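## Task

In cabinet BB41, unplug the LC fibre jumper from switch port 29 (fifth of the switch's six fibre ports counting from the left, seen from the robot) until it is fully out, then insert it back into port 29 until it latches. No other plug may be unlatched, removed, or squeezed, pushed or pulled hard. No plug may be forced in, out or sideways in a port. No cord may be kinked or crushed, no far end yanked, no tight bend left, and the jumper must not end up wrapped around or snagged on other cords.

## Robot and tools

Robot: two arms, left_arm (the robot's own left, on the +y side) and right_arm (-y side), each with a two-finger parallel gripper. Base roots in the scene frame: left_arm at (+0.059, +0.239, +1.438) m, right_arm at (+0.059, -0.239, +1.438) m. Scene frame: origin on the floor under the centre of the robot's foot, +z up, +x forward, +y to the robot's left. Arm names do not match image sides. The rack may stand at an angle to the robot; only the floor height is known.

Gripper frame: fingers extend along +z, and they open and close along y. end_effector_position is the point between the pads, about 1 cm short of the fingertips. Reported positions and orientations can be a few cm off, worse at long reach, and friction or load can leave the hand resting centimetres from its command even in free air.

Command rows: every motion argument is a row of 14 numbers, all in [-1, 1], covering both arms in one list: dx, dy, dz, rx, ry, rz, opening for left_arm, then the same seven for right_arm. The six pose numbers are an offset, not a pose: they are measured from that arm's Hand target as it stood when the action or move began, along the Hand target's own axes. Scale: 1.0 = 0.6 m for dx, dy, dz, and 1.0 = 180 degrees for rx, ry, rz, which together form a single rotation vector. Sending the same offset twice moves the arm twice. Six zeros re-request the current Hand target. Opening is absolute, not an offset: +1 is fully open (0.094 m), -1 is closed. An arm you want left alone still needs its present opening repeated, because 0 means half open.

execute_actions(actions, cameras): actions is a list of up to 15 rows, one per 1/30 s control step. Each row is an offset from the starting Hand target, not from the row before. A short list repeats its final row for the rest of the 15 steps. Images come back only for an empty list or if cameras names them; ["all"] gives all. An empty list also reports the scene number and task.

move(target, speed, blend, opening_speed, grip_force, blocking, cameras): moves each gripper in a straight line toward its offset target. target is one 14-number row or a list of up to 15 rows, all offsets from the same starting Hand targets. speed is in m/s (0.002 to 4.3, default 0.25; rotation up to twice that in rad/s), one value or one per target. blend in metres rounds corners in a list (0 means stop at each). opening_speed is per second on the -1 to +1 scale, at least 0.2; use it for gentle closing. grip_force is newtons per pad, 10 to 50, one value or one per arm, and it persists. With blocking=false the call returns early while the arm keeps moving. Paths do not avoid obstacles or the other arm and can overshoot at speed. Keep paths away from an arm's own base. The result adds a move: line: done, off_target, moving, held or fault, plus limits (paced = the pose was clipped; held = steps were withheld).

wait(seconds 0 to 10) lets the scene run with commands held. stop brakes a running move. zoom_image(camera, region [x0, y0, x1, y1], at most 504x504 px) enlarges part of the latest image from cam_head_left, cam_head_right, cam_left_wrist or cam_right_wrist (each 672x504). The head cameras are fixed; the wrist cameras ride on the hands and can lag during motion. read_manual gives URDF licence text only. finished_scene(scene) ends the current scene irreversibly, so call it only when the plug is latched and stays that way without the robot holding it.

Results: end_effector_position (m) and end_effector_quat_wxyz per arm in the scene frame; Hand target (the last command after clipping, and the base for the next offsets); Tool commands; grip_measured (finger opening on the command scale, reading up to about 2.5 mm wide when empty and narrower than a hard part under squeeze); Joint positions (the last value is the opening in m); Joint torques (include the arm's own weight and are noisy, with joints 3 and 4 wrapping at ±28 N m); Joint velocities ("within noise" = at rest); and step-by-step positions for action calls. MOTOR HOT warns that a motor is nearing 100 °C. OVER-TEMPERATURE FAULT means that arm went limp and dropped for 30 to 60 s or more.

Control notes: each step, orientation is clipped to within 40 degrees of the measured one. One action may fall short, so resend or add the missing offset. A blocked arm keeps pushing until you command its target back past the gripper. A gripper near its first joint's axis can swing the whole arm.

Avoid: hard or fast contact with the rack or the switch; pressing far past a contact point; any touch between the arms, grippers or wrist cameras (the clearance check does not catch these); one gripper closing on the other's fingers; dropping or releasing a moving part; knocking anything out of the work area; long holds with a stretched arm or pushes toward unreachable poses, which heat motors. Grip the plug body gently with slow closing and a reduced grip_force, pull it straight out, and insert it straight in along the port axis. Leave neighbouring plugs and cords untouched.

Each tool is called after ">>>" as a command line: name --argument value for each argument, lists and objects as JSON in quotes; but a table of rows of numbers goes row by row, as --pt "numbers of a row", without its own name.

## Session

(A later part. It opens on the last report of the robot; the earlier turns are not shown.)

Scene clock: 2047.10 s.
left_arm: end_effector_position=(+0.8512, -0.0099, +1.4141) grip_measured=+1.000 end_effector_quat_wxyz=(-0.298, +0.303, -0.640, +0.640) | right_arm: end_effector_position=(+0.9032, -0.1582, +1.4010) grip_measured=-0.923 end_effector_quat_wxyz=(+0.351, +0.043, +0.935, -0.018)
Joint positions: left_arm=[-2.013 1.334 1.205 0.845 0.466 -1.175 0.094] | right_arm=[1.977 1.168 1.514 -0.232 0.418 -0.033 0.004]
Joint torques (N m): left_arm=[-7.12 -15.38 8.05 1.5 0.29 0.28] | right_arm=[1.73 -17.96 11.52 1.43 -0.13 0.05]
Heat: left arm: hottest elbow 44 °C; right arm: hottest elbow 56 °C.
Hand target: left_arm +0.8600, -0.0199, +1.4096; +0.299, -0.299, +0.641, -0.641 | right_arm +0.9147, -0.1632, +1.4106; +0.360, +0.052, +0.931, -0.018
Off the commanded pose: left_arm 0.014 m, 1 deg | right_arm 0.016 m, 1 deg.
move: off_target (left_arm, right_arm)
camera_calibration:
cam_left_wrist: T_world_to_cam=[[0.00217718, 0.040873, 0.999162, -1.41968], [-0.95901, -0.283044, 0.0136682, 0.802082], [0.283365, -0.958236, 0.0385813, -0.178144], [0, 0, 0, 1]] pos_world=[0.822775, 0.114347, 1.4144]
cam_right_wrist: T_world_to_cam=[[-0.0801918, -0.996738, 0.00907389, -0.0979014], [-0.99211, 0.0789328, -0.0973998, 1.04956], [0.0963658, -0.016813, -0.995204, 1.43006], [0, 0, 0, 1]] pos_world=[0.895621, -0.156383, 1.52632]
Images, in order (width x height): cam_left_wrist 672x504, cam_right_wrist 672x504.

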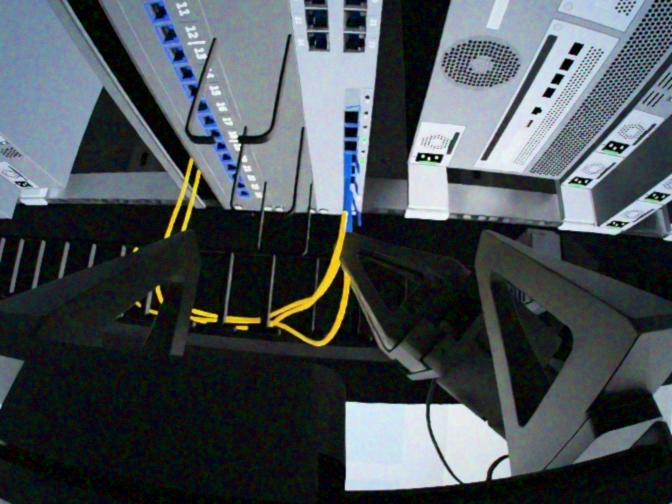

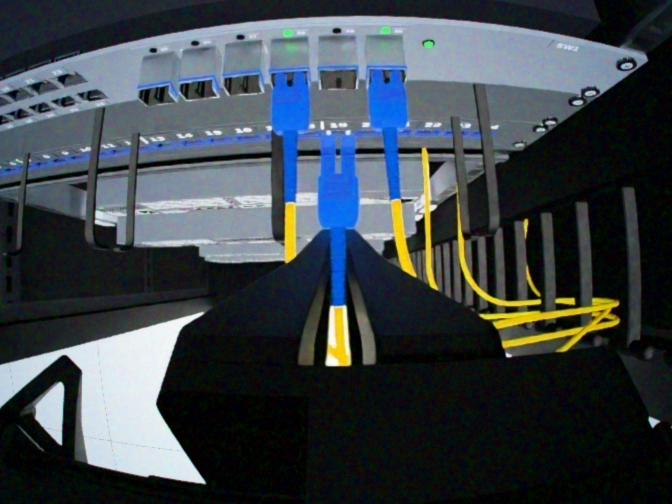

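>>> move --target '[0,0,0,0,0,0,1, -0.0187,0,0.0238,0,0,0,-1]' --speed 0.02 --cameras '["cam_right_wrist","cam_left_wrist"]'

>>> zoom_image --camera "cam_right_wrist" --region '[250, 30, 430, 250]'

>>> zoom_image --camera "cam_left_wrist" --region '[320, 150, 400, 230]'

Scene clock: 2068.70 s.
left_arm: end_effector_position=(+0.8512, -0.0099, +1.4141) grip_measured=+1.000 end_effector_quat_wxyz=(-0.298, +0.303, -0.640, +0.640) | right_arm: end_effector_position=(+0.9120, -0.1588, +1.3889) grip_measured=-0.923 end_effector_quat_wxyz=(+0.342, +0.040, +0.939, -0.019)
Joint positions: left_arm=[-2.013 1.334 1.205 0.845 0.466 -1.175 0.094] | right_arm=[1.963 1.206 1.557 -0.259 0.406 -0.031 0.004]
Joint torques (N m): left_arm=[-6.89 -15.33 8.03 1.5 0.3 0.28] | right_arm=[1.73 -18.55 13.48 1.52 -0.23 0.06]
Heat: left arm: hottest elbow 44 °C; right arm: hottest elbow 58 °C.
Hand target: left_arm +0.8600, -0.0199, +1.4096; +0.299, -0.299, +0.641, -0.641 | right_arm +0.9325, -0.1652, +1.4076; +0.360, +0.052, +0.931, -0.018
Off the commanded pose: left_arm 0.014 m, 1 deg | right_arm 0.028 m, 3 deg.
move: off_target (left_arm, right_arm)
camera_calibration:
cam_left_wrist: T_world_to_cam=[[0.00217718, 0.040873, 0.999162, -1.41968], [-0.95901, -0.283044, 0.0136682, 0.802082], [0.283365, -0.958236, 0.0385813, -0.178144], [0, 0, 0, 1]] pos_world=[0.822775, 0.114347, 1.4144]
cam_right_wrist: T_world_to_cam=[[-0.0756893, -0.997021, 0.0148534, -0.109872], [-0.994153, 0.0743044, -0.0783478, 1.03178], [0.0770107, -0.0206966, -0.996815, 1.43641], [0, 0, 0, 1]] pos_world=[0.906817, -0.156482, 1.51431]
Images, in order (width x height): cam_left_wrist 672x504, cam_right_wrist 672x504.

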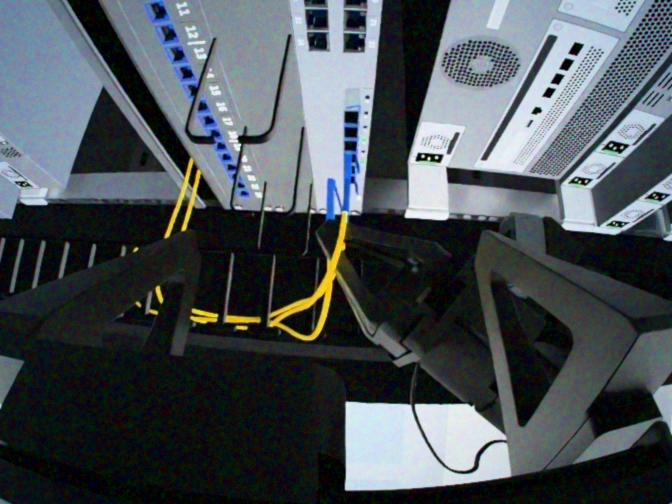

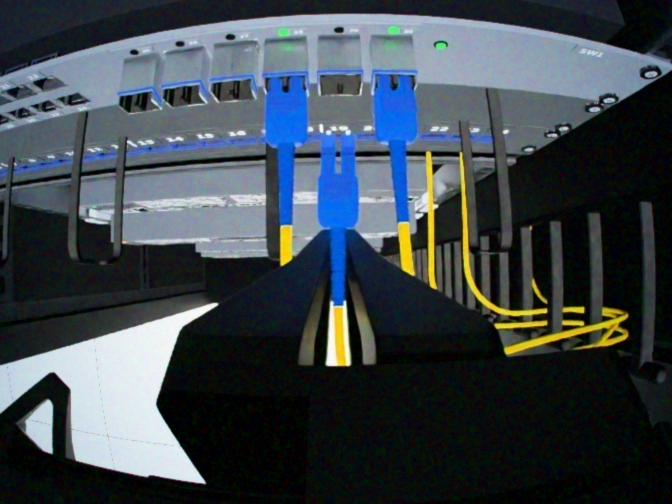

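Scaled by 2.291 from the camera's 672x504 image, which has a finer 960x720 frame.

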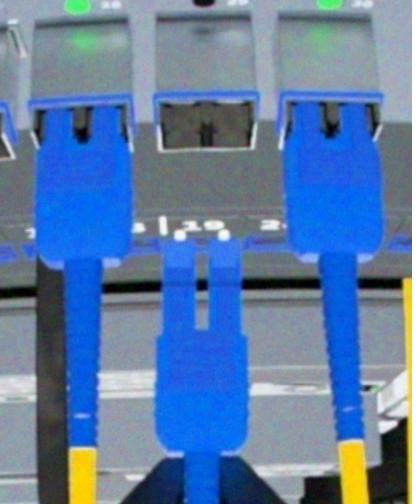

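Scaled by 6.300 from the camera's 672x504 image, which has a finer 960x720 frame.

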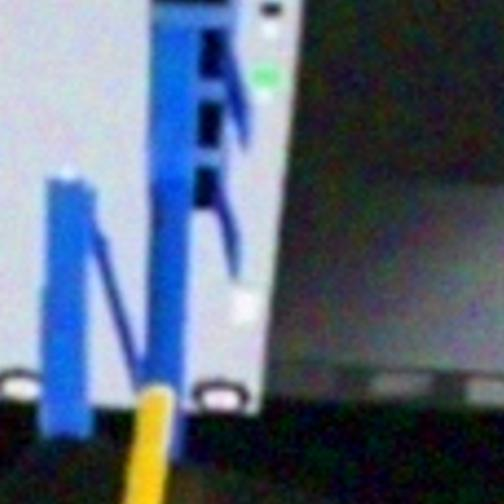

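>>> move --pt "0 0 0 0 0 0 1 0.0032 -0.001 -0.0702 0 0 0 -1" --pt "0 0 0 0 0 0 1 -0.0117 -0.001 -0.0128 0 0 0 -1" --speed '[0.05,0.02]' --cameras '["cam_right_wrist","cam_left_wrist"]'

>>> zoom_image --camera "cam_right_wrist" --region '[250, 30, 430, 250]'

>>> zoom_image --camera "cam_left_wrist" --region '[320, 150, 400, 230]'

Scene clock: 2083.03 s.
left_arm: end_effector_position=(+0.8512, -0.0099, +1.4141) grip_measured=+1.000 end_effector_quat_wxyz=(-0.298, +0.303, -0.640, +0.640) | right_arm: end_effector_position=(+0.9115, -0.1591, +1.3982) grip_measured=-0.923 end_effector_quat_wxyz=(+0.342, +0.040, +0.939, -0.019)
Joint positions: left_arm=[-2.013 1.334 1.205 0.845 0.466 -1.175 0.094] | right_arm=[1.97 1.193 1.562 -0.278 0.413 -0.031 0.004]
Joint torques (N m): left_arm=[-6.89 -15.38 8.01 1.5 0.3 0.3] | right_arm=[1.9 -18.2 13.67 1.35 -0.23 0.06]
Heat: left arm: hottest elbow 44 °C; right arm: hottest elbow 57 °C.
Hand target: left_arm +0.8600, -0.0199, +1.4096; +0.299, -0.299, +0.641, -0.641 | right_arm +0.9325, -0.1657, +1.4182; +0.360, +0.052, +0.931, -0.017
Off the commanded pose: left_arm 0.014 m, 1 deg | right_arm 0.030 m, 3 deg.
move: off_target (left_arm, right_arm)
camera_calibration:
cam_left_wrist: T_world_to_cam=[[0.00217718, 0.040873, 0.999162, -1.41968], [-0.95901, -0.283044, 0.0136682, 0.802082], [0.283365, -0.958236, 0.0385813, -0.178144], [0, 0, 0, 1]] pos_world=[0.822775, 0.114347, 1.4144]
cam_right_wrist: T_world_to_cam=[[-0.0754328, -0.997045, 0.0144996, -0.110029], [-0.994303, 0.0741111, -0.0766165, 1.0297], [0.0753155, -0.0201964, -0.996955, 1.44753], [0, 0, 0, 1]] pos_world=[0.906517, -0.156782, 1.52361]
Images, in order (width x height): cam_left_wrist 672x504, cam_right_wrist 672x504.

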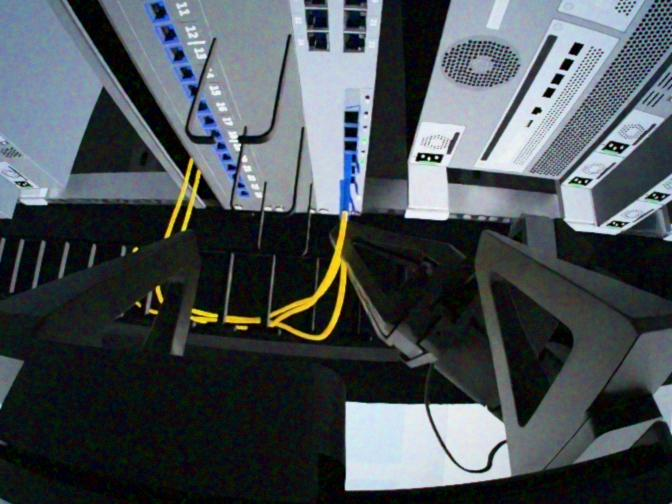

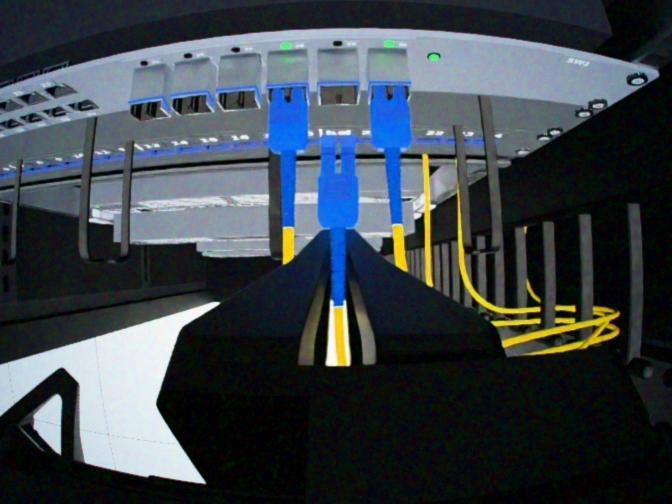

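Scaled by 2.291 from the camera's 672x504 image, which has a finer 960x720 frame.

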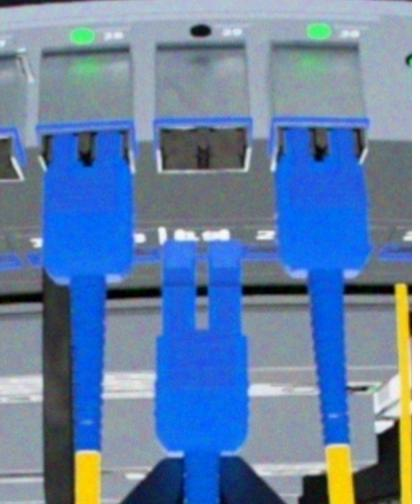

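Scaled by 6.300 from the camera's 672x504 image, which has a finer 960x720 frame.

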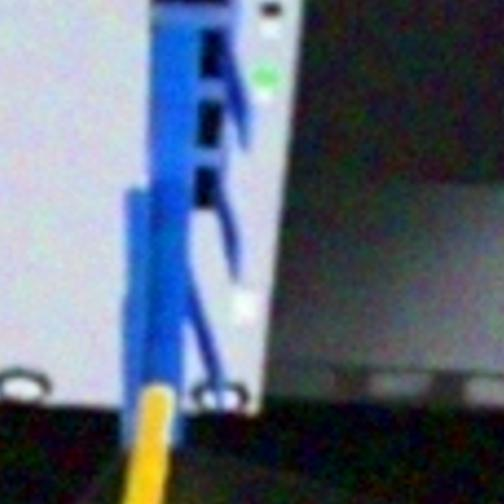

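>>> move --pt "0 0 0 0 0 0 1 -0.0029 -0.0025 -0.0646 0.002 0 0 -1" --pt "0 0 0 0 0 0 1 -0.0095 -0.0025 0.0019 0.002 0 0 -1" --speed '[0.05,0.02]' --cameras '["cam_right_wrist","cam_left_wrist"]'

>>> zoom_image --camera "cam_right_wrist" --region '[250, 30, 430, 250]'

>>> zoom_image --camera "cam_left_wrist" --region '[320, 150, 400, 230]'

Scene clock: 2108.80 s.
left_arm: end_effector_position=(+0.8512, -0.0099, +1.4141) grip_measured=+1.000 end_effector_quat_wxyz=(-0.298, +0.303, -0.640, +0.640) | right_arm: end_effector_position=(+0.9160, -0.1608, +1.4002) grip_measured=-0.923 end_effector_quat_wxyz=(+0.341, +0.041, +0.939, -0.022)
Joint positions: left_arm=[-2.013 1.334 1.205 0.845 0.466 -1.175 0.094] | right_arm=[1.968 1.2 1.582 -0.293 0.417 -0.031 0.004]
Joint torques (N m): left_arm=[-7.06 -15.56 7.99 1.42 0.33 0.3] | right_arm=[1.85 -18.61 13.68 1.4 -0.22 0.05]
Heat: left arm: hottest elbow 44 °C; right arm: hottest elbow 57 °C.
Hand target: left_arm +0.8600, -0.0199, +1.4096; +0.299, -0.299, +0.641, -0.641 | right_arm +0.9373, -0.1678, +1.4210; +0.360, +0.053, +0.931, -0.020
Off the commanded pose: left_arm 0.014 m, 1 deg | right_arm 0.031 m, 3 deg.
move: off_target (left_arm, right_arm)
camera_calibration:
cam_left_wrist: T_world_to_cam=[[0.00217718, 0.040873, 0.999162, -1.41968], [-0.95901, -0.283044, 0.0136682, 0.802082], [0.283365, -0.958236, 0.0385813, -0.178144], [0, 0, 0, 1]] pos_world=[0.822775, 0.114347, 1.4144]
cam_right_wrist: T_world_to_cam=[[-0.0788925, -0.996685, 0.0198992, -0.115821], [-0.994186, 0.0771959, -0.0750673, 1.03273], [0.0732823, -0.0257058, -0.99698, 1.45015], [0, 0, 0, 1]] pos_world=[0.91132, -0.157883, 1.5256]
Images, in order (width x height): cam_left_wrist 672x504, cam_right_wrist 672x504.

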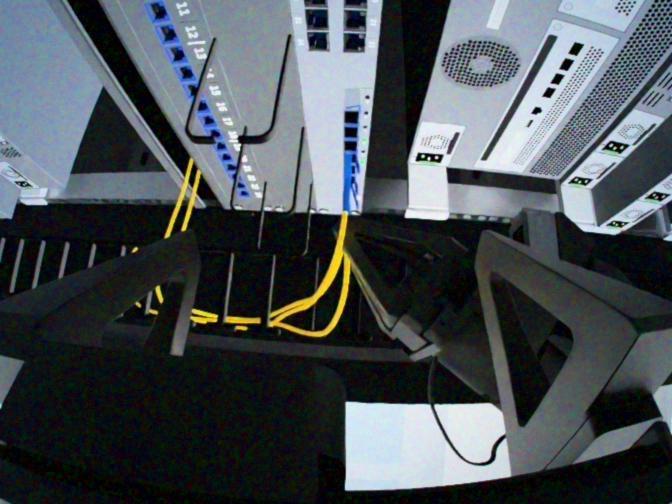

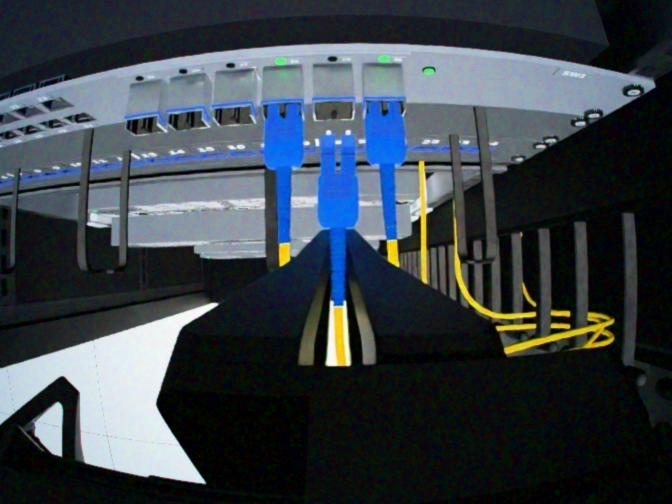

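Scaled by 2.291 from the camera's 672x504 image, which has a finer 960x720 frame.

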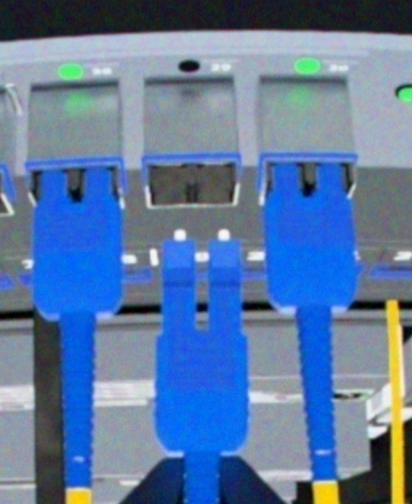

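Scaled by 6.300 from the camera's 672x504 image, which has a finer 960x720 frame.

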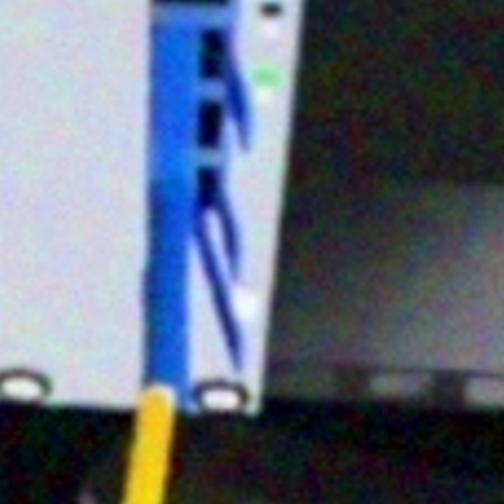

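>>> move --pt "0 0 0 0 0 0 1 -0.0029 0.0012 -0.0646 -0.001 0 0 -1" --pt "0 0 0 0 0 0 1 -0.003 0.0012 0.002 -0.001 0 0 -1" --speed '[0.05,0.02]' --cameras '["cam_right_wrist","cam_left_wrist"]'

>>> zoom_image --camera "cam_right_wrist" --region '[250, 80, 410, 240]'

>>> zoom_image --camera "cam_left_wrist" --region '[320, 150, 400, 230]'

Scene clock: 2126.73 s.
left_arm: end_effector_position=(+0.8512, -0.0099, +1.4141) grip_measured=+1.000 end_effector_quat_wxyz=(-0.298, +0.303, -0.640, +0.640) | right_arm: end_effector_position=(+0.9171, -0.1604, +1.4001) grip_measured=-0.923 end_effector_quat_wxyz=(+0.338, +0.039, +0.940, -0.021)
Joint positions: left_arm=[-2.013 1.334 1.205 0.845 0.466 -1.175 0.094] | right_arm=[1.967 1.203 1.591 -0.305 0.414 -0.031 0.004]
Joint torques (N m): left_arm=[-7.18 -15.56 7.94 1.55 0.31 0.26] | right_arm=[1.79 -18.49 13.79 1.73 -0.2 0.04]
Heat: left arm: hottest elbow 44 °C; right arm: hottest elbow 60 °C.
Hand target: left_arm +0.8600, -0.0199, +1.4096; +0.299, -0.299, +0.641, -0.641 | right_arm +0.9395, -0.1674, +1.4215; +0.360, +0.053, +0.931, -0.019
Off the commanded pose: left_arm 0.014 m, 1 deg | right_arm 0.032 m, 3 deg.
move: off_target (left_arm, right_arm)
camera_calibration:
cam_left_wrist: T_world_to_cam=[[0.00217718, 0.040873, 0.999162, -1.41968], [-0.95901, -0.283044, 0.0136682, 0.802082], [0.283365, -0.958236, 0.0385813, -0.178144], [0, 0, 0, 1]] pos_world=[0.822775, 0.114347, 1.4144]
cam_right_wrist: T_world_to_cam=[[-0.0748757, -0.997012, 0.0189773, -0.11779], [-0.99487, 0.0733897, -0.0696194, 1.02621], [0.0680187, -0.0240927, -0.997393, 1.45562], [0, 0, 0, 1]] pos_world=[0.913116, -0.157682, 1.5255]
Images, in order (width x height): cam_left_wrist 672x504, cam_right_wrist 672x504.

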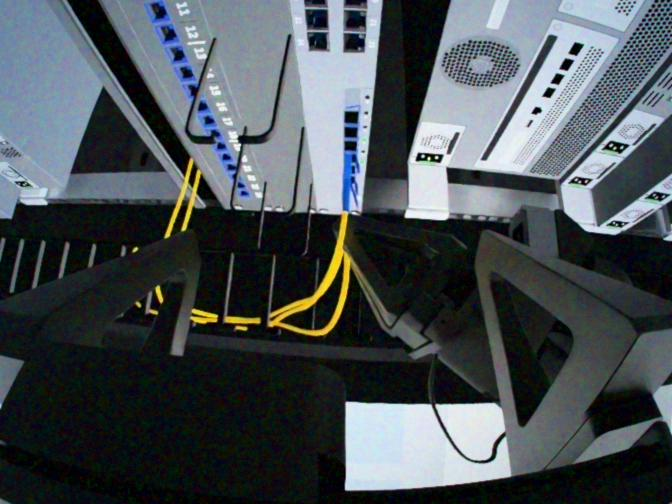

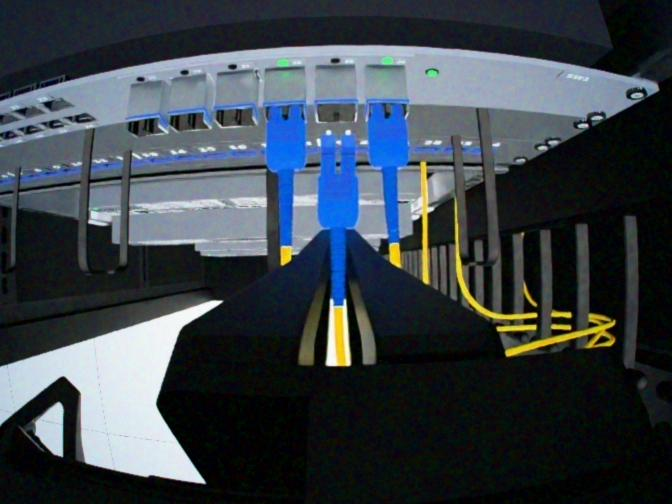

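Scaled by 3.150 from the camera's 672x504 image, which has a finer 960x720 frame.

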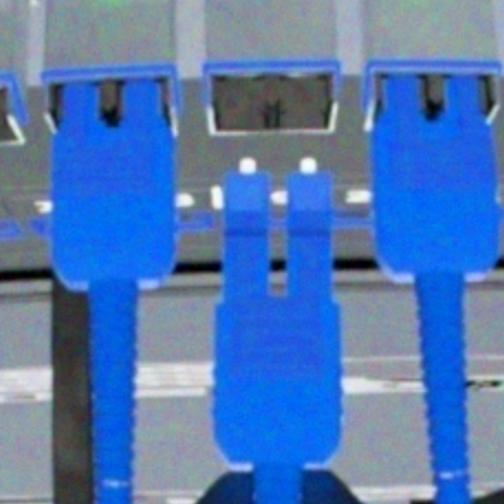

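Scaled by 6.300 from the camera's 672x504 image, which has a finer 960x720 frame.

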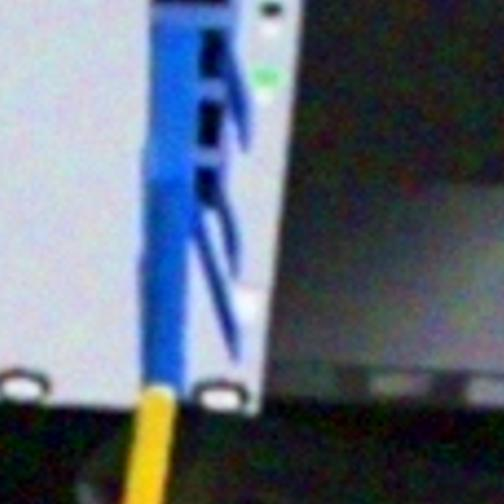

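>>> move --target '[0,0,0,0,0,0,1, -0.0155,0,0.01255,0,0,0,-1]' --speed 0.02 --cameras '["cam_right_wrist","cam_left_wrist"]'

>>> zoom_image --camera "cam_right_wrist" --region '[250, 80, 410, 240]'

>>> zoom_image --camera "cam_left_wrist" --region '[320, 150, 400, 230]'

Scene clock: 2138.47 s.
left_arm: end_effector_position=(+0.8512, -0.0099, +1.4141) grip_measured=+1.000 end_effector_quat_wxyz=(-0.298, +0.303, -0.640, +0.640) | right_arm: end_effector_position=(+0.9232, -0.1611, +1.4000) grip_measured=-0.923 end_effector_quat_wxyz=(+0.334, +0.037, +0.942, -0.021)
Joint positions: left_arm=[-2.013 1.334 1.205 0.845 0.466 -1.175 0.094] | right_arm=[1.963 1.218 1.624 -0.332 0.408 -0.03 0.004]
Joint torques (N m): left_arm=[-6.89 -15.74 7.88 1.43 0.29 0.28] | right_arm=[1.55 -18.14 15.1 1.85 -0.29 0.07]
Heat: left arm: hottest elbow 44 °C; right arm: hottest elbow 62 °C.
Hand target: left_arm +0.8600, -0.0199, +1.4096; +0.299, -0.299, +0.641, -0.641 | right_arm +0.9513, -0.1688, +1.4221; +0.360, +0.052, +0.931, -0.019
Off the commanded pose: left_arm 0.014 m, 1 deg | right_arm 0.037 m, 4 deg.
move: off_target (left_arm, right_arm)
camera_calibration:
cam_left_wrist: T_world_to_cam=[[0.00217718, 0.040873, 0.999162, -1.41968], [-0.95901, -0.283044, 0.0136682, 0.802082], [0.283365, -0.958236, 0.0385813, -0.178144], [0, 0, 0, 1]] pos_world=[0.822775, 0.114347, 1.4144]
cam_right_wrist: T_world_to_cam=[[-0.0717161, -0.997224, 0.0200214, -0.122383], [-0.995676, 0.0703874, -0.0606288, 1.01996], [0.0590513, -0.0242829, -0.99796, 1.4642], [0, 0, 0, 1]] pos_world=[0.920313, -0.158281, 1.5255]
Images, in order (width x height): cam_left_wrist 672x504, cam_right_wrist 672x504.

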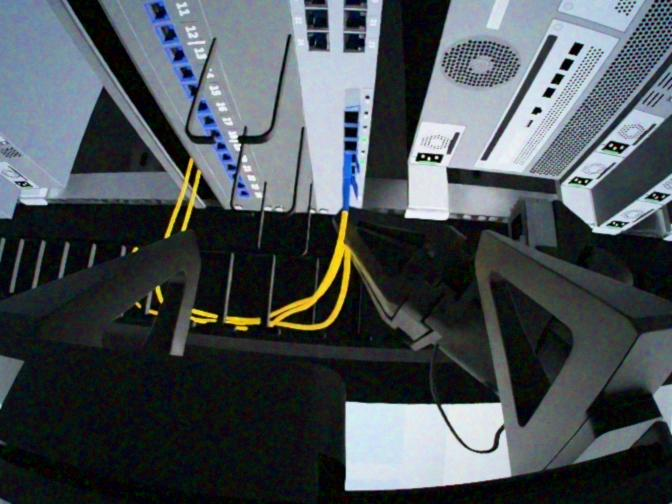

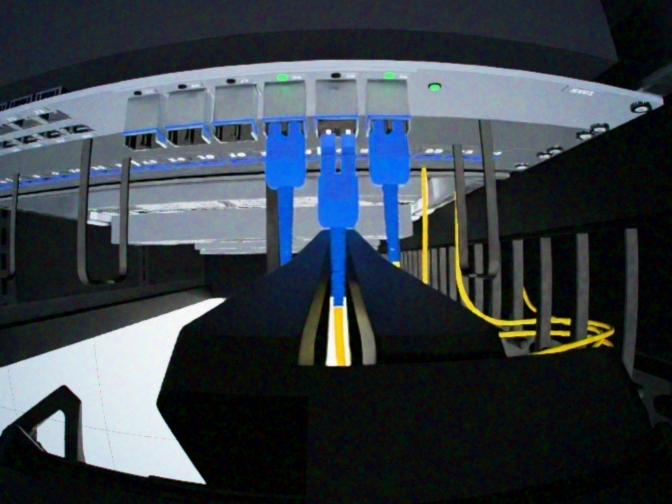

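Scaled by 3.150 from the camera's 672x504 image, which has a finer 960x720 frame.

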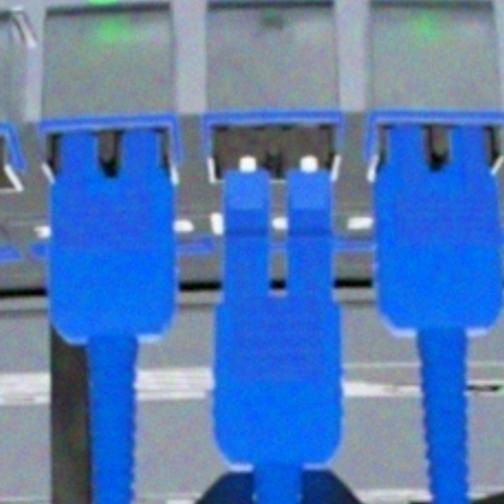

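Scaled by 6.300 from the camera's 672x504 image, which has a finer 960x720 frame.

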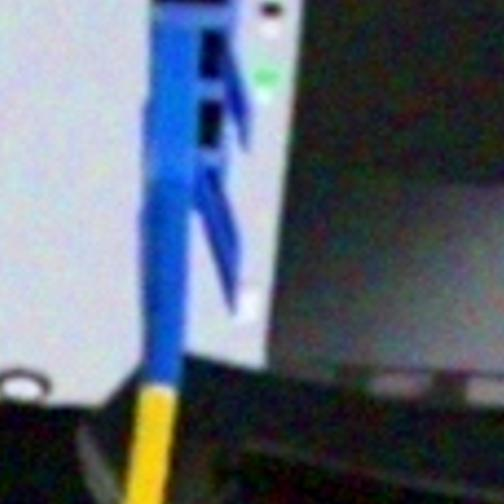

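>>> move --target '[0,0,0,0,0,0,1, -0.0045,0,-0.0050,0,0,0,-1]' --speed 0.02 --cameras '["cam_right_wrist","cam_left_wrist"]'

>>> zoom_image --camera "cam_right_wrist" --region '[250, 80, 410, 240]'

>>> zoom_image --camera "cam_left_wrist" --region '[330, 150, 370, 190]'

Scene clock: 2158.13 s.
left_arm: end_effector_position=(+0.8512, -0.0099, +1.4141) grip_measured=+1.000 end_effector_quat_wxyz=(-0.298, +0.303, -0.640, +0.640) | right_arm: end_effector_position=(+0.9233, -0.1613, +1.4005) grip_measured=-0.923 end_effector_quat_wxyz=(+0.333, +0.037, +0.942, -0.021)
Joint positions: left_arm=[-2.013 1.334 1.205 0.845 0.466 -1.175 0.094] | right_arm=[1.963 1.218 1.627 -0.338 0.408 -0.03 0.004]
Joint torques (N m): left_arm=[-6.42 -15.62 8.02 1.36 0.29 0.27] | right_arm=[2.02 -18.55 14.99 1.78 -0.17 0.06]
Heat: left arm: hottest elbow 44 °C; right arm: hottest elbow 61 °C.
Hand target: left_arm +0.8600, -0.0199, +1.4096; +0.299, -0.299, +0.641, -0.641 | right_arm +0.9513, -0.1688, +1.4261; +0.360, +0.053, +0.931, -0.019
Off the commanded pose: left_arm 0.014 m, 1 deg | right_arm 0.039 m, 4 deg.
move: off_target (left_arm, right_arm)
camera_calibration:
cam_left_wrist: T_world_to_cam=[[0.00217718, 0.040873, 0.999162, -1.41968], [-0.95901, -0.283044, 0.0136682, 0.802082], [0.283365, -0.958236, 0.0385813, -0.178144], [0, 0, 0, 1]] pos_world=[0.822775, 0.114347, 1.4144]
cam_right_wrist: T_world_to_cam=[[-0.0706845, -0.997284, 0.020674, -0.124511], [-0.995911, 0.0693879, -0.0578498, 1.01632], [0.0562582, -0.0246785, -0.998111, 1.4674], [0, 0, 0, 1]] pos_world=[0.920812, -0.15848, 1.526]
Images, in order (width x height): cam_left_wrist 672x504, cam_right_wrist 672x504.

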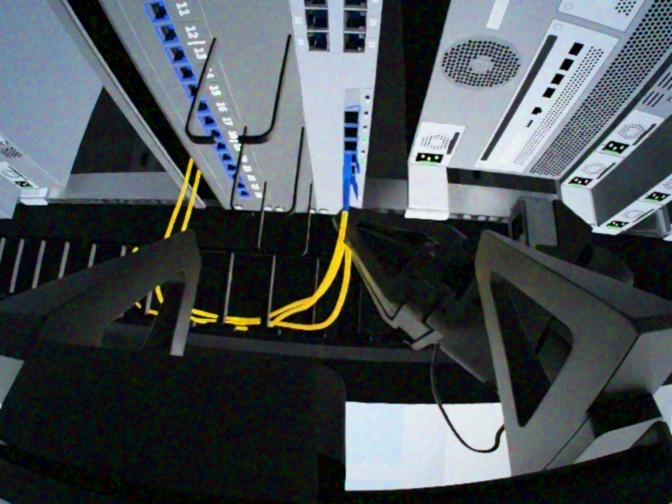

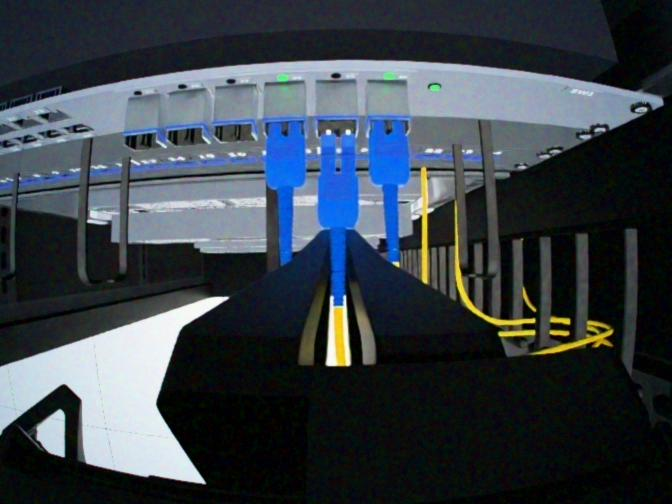

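Scaled by 3.150 from the camera's 672x504 image, which has a finer 960x720 frame.

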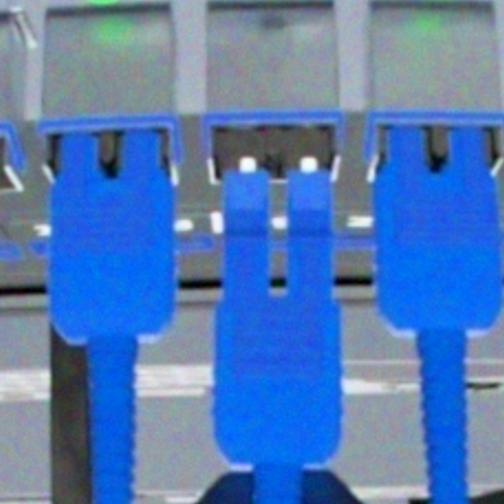

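Scaled by 12.600 from the camera's 672x504 image, which has a finer 960x720 frame.

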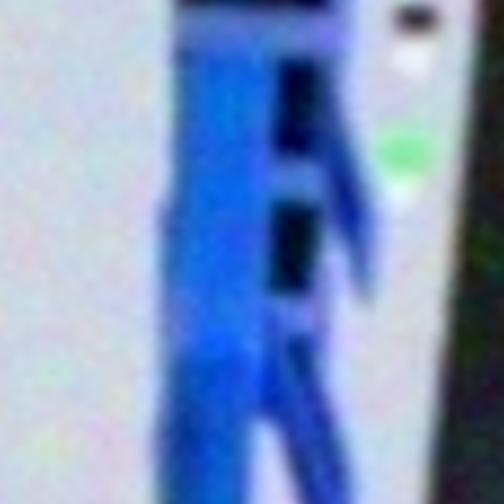

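>>> move --target '[0,0,0,0,0,0,1, -0.0080,0,0.0064,0,0,0,-1]' --speed 0.02 --cameras '["cam_right_wrist","cam_left_wrist"]'

>>> zoom_image --camera "cam_right_wrist" --region '[250, 80, 410, 240]'

>>> zoom_image --camera "cam_left_wrist" --region '[330, 150, 370, 190]'

Scene clock: 2170.07 s.
left_arm: end_effector_position=(+0.8512, -0.0099, +1.4141) grip_measured=+1.000 end_effector_quat_wxyz=(-0.298, +0.303, -0.640, +0.640) | right_arm: end_effector_position=(+0.9236, -0.1613, +1.4008) grip_measured=-0.923 end_effector_quat_wxyz=(+0.327, +0.035, +0.944, -0.021)
Joint positions: left_arm=[-2.013 1.334 1.205 0.845 0.466 -1.175 0.094] | right_arm=[1.963 1.221 1.639 -0.359 0.408 -0.03 0.004]
Joint torques (N m): left_arm=[-7.06 -15.62 7.97 1.44 0.31 0.27] | right_arm=[1.96 -17.9 15.95 2.17 -0.3 0.06]
Heat: left arm: hottest elbow 44 °C; right arm: hottest elbow 65 °C.
Hand target: left_arm +0.8600, -0.0199, +1.4096; +0.299, -0.299, +0.641, -0.641 | right_arm +0.9573, -0.1695, +1.4264; +0.360, +0.052, +0.931, -0.019
Off the commanded pose: left_arm 0.014 m, 1 deg | right_arm 0.043 m, 5 deg.
move: off_target (left_arm, right_arm)
camera_calibration:
cam_left_wrist: T_world_to_cam=[[0.00217718, 0.040873, 0.999162, -1.41968], [-0.95901, -0.283044, 0.0136682, 0.802082], [0.283365, -0.958236, 0.0385813, -0.178144], [0, 0, 0, 1]] pos_world=[0.822775, 0.114347, 1.4144]
cam_right_wrist: T_world_to_cam=[[-0.0667115, -0.997499, 0.0233356, -0.131959], [-0.996762, 0.0655734, -0.0465429, 1.00094], [0.0448963, -0.026365, -0.998644, 1.47863], [0, 0, 0, 1]] pos_world=[0.922509, -0.158279, 1.52629]
Images, in order (width x height): cam_left_wrist 672x504, cam_right_wrist 672x504.

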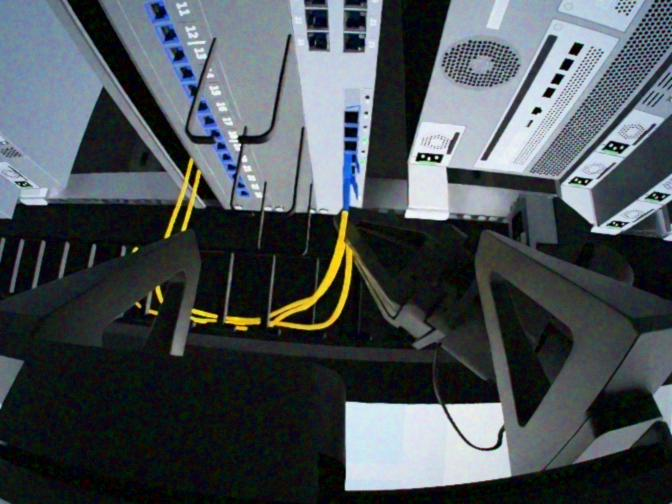

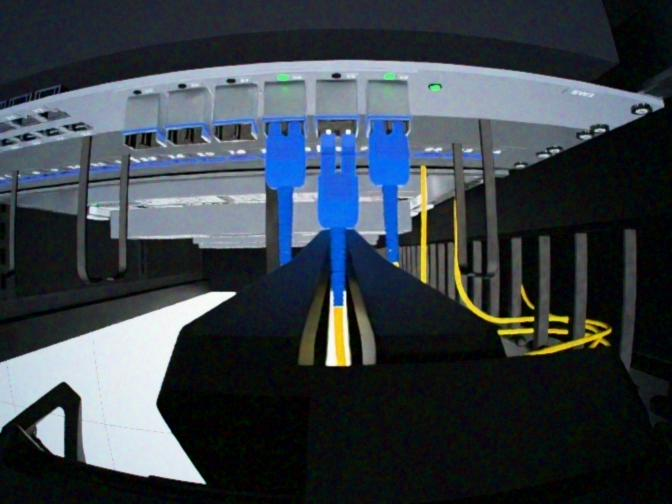

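Scaled by 3.150 from the camera's 672x504 image, which has a finer 960x720 frame.

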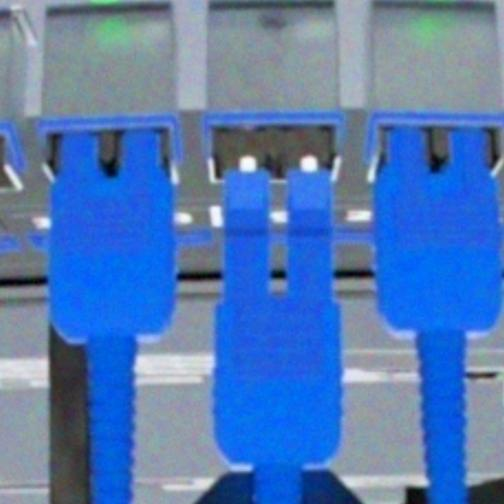

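Scaled by 12.600 from the camera's 672x504 image, which has a finer 960x720 frame.

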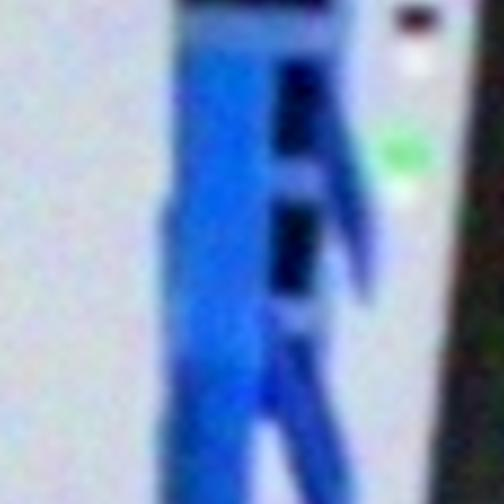

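>>> move --pt "0 0 0 0 0 0 1 0.0216 0.001 -0.087 0 0 0 -1" --pt "0 0 0 0 0 0 1 0.0109 0.001 -0.0028 0 0 0 -1" --speed '[0.05,0.02]' --cameras '["cam_right_wrist","cam_left_wrist"]'

>>> zoom_image --camera "cam_right_wrist" --region '[250, 80, 410, 240]'

>>> zoom_image --camera "cam_left_wrist" --region '[330, 150, 370, 190]'

Scene clock: 2195.90 s.
left_arm: end_effector_position=(+0.8512, -0.0099, +1.4141) grip_measured=+1.000 end_effector_quat_wxyz=(-0.298, +0.303, -0.640, +0.640) | right_arm: end_effector_position=(+0.9253, -0.1605, +1.4014) grip_measured=-0.923 end_effector_quat_wxyz=(+0.333, +0.037, +0.942, -0.020)
Joint positions: left_arm=[-2.013 1.334 1.205 0.845 0.466 -1.175 0.094] | right_arm=[1.964 1.222 1.635 -0.341 0.409 -0.029 0.004]
Joint torques (N m): left_arm=[-6.95 -15.03 7.97 1.44 0.28 0.29] | right_arm=[1.61 -18.67 14.43 2.03 -0.24 0.07]
Heat: left arm: hottest elbow 44 °C; right arm: hottest elbow 66 °C.
Hand target: left_arm +0.8600, -0.0199, +1.4096; +0.299, -0.299, +0.641, -0.641 | right_arm +0.9515, -0.1681, +1.4232; +0.360, +0.052, +0.931, -0.019
Off the commanded pose: left_arm 0.014 m, 1 deg | right_arm 0.035 m, 4 deg.
move: off_target (left_arm, right_arm)
camera_calibration:
cam_left_wrist: T_world_to_cam=[[0.00217718, 0.040873, 0.999162, -1.41968], [-0.95901, -0.283044, 0.0136682, 0.802082], [0.283365, -0.958236, 0.0385813, -0.178144], [0, 0, 0, 1]] pos_world=[0.822775, 0.114347, 1.4144]
cam_right_wrist: T_world_to_cam=[[-0.0715374, -0.997255, 0.0191029, -0.120621], [-0.995747, 0.0702883, -0.0595576, 1.02063], [0.0580514, -0.0232822, -0.998042, 1.46668], [0, 0, 0, 1]] pos_world=[0.922513, -0.157881, 1.5269]
Images, in order (width x height): cam_left_wrist 672x504, cam_right_wrist 672x504.

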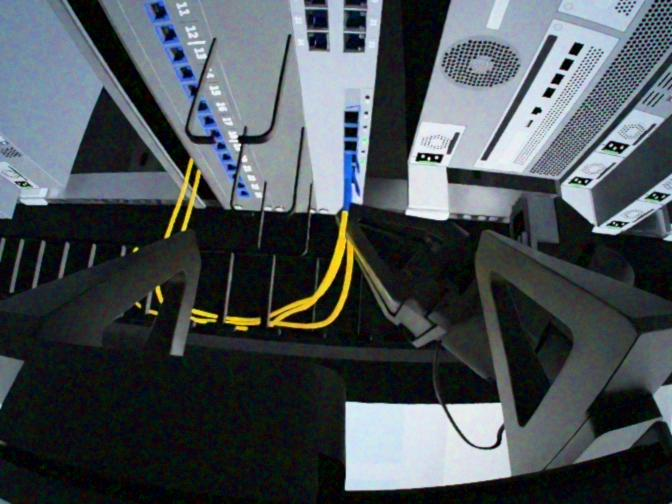

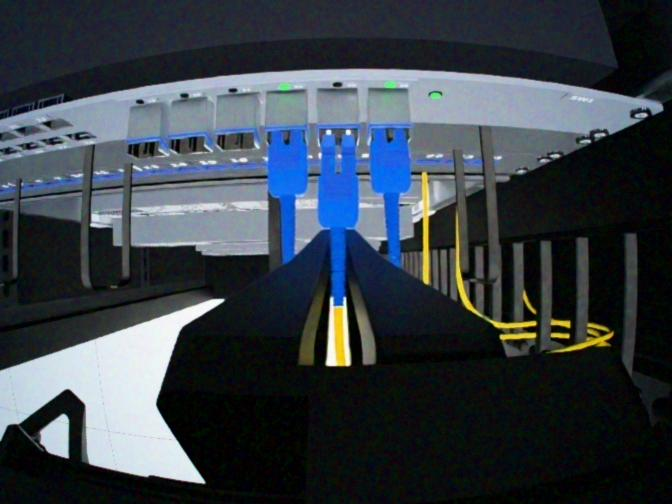

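Scaled by 3.150 from the camera's 672x504 image, which has a finer 960x720 frame.

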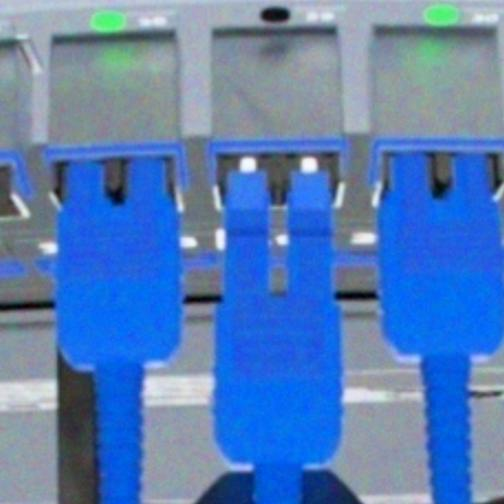

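Scaled by 12.600 from the camera's 672x504 image, which has a finer 960x720 frame.

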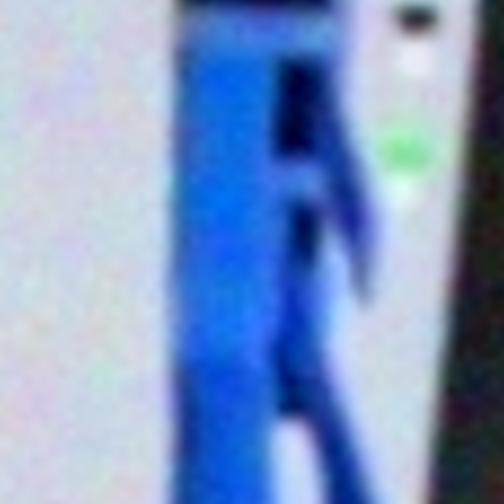

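>>> move --target '[0,0,0,0,0,0,1, -0.0098,0,0.0089,0,0,0,-1]' --speed 0.02 --cameras '["cam_right_wrist","cam_left_wrist"]'

>>> zoom_image --camera "cam_right_wrist" --region '[250, 80, 410, 240]'

>>> zoom_image --camera "cam_left_wrist" --region '[330, 150, 370, 190]'

Scene clock: 2207.97 s.
left_arm: end_effector_position=(+0.8512, -0.0099, +1.4141) grip_measured=+1.000 end_effector_quat_wxyz=(-0.298, +0.303, -0.640, +0.640) | right_arm: end_effector_position=(+0.9285, -0.1607, +1.4007) grip_measured=-0.923 end_effector_quat_wxyz=(+0.331, +0.037, +0.943, -0.020)
Joint positions: left_arm=[-2.013 1.334 1.205 0.845 0.466 -1.175 0.094] | right_arm=[1.962 1.231 1.652 -0.354 0.407 -0.027 0.004]
Joint torques (N m): left_arm=[-6.71 -15.62 7.94 1.47 0.32 0.3] | right_arm=[1.73 -17.96 15.65 2.06 -0.32 0.04]
Heat: left arm: hottest elbow 44 °C; right arm: hottest elbow 65 °C.
Hand target: left_arm +0.8600, -0.0199, +1.4096; +0.299, -0.299, +0.641, -0.641 | right_arm +0.9594, -0.1690, +1.4233; +0.360, +0.052, +0.931, -0.019
Off the commanded pose: left_arm 0.014 m, 1 deg | right_arm 0.039 m, 4 deg.
move: off_target (left_arm, right_arm)
camera_calibration:
cam_left_wrist: T_world_to_cam=[[0.00217718, 0.040873, 0.999162, -1.41968], [-0.95901, -0.283044, 0.0136682, 0.802082], [0.283365, -0.958236, 0.0385813, -0.178144], [0, 0, 0, 1]] pos_world=[0.822775, 0.114347, 1.4144]
cam_right_wrist: T_world_to_cam=[[-0.0713492, -0.997262, 0.0194509, -0.121242], [-0.996029, 0.0701928, -0.0547668, 1.01732], [0.0532515, -0.0232812, -0.99831, 1.47061], [0, 0, 0, 1]] pos_world=[0.926313, -0.158081, 1.5262]
Images, in order (width x height): cam_left_wrist 672x504, cam_right_wrist 672x504.

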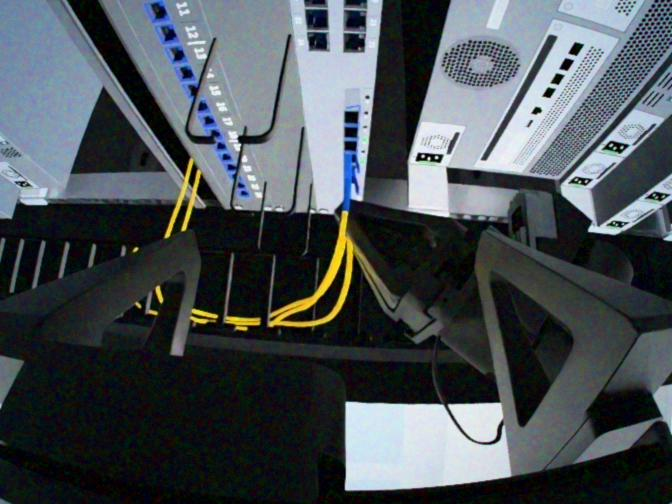

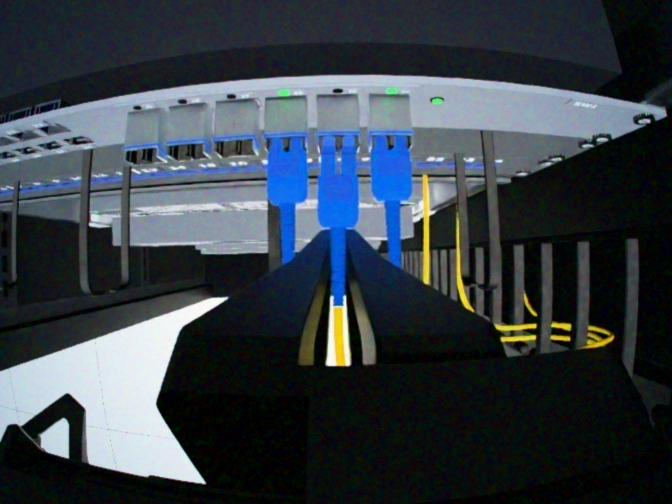

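Scaled by 3.150 from the camera's 672x504 image, which has a finer 960x720 frame.

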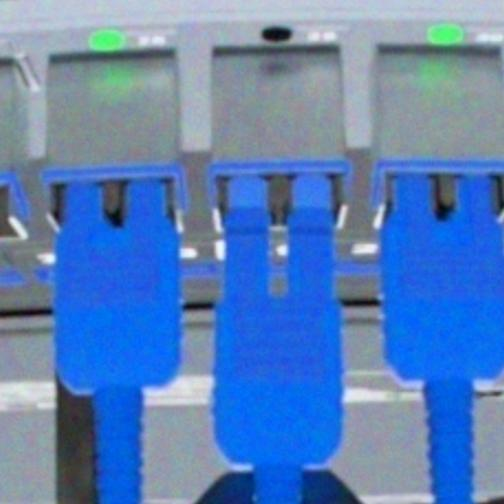

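Scaled by 12.600 from the camera's 672x504 image, which has a finer 960x720 frame.

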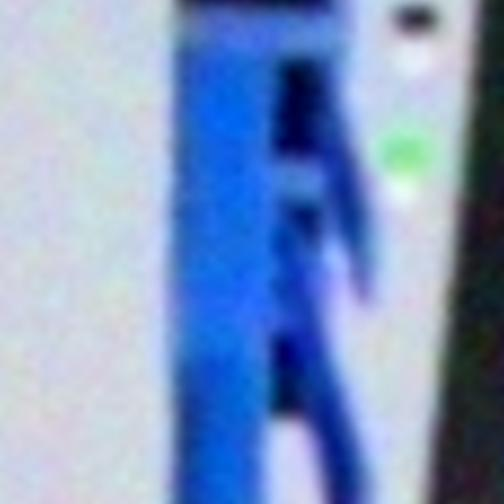

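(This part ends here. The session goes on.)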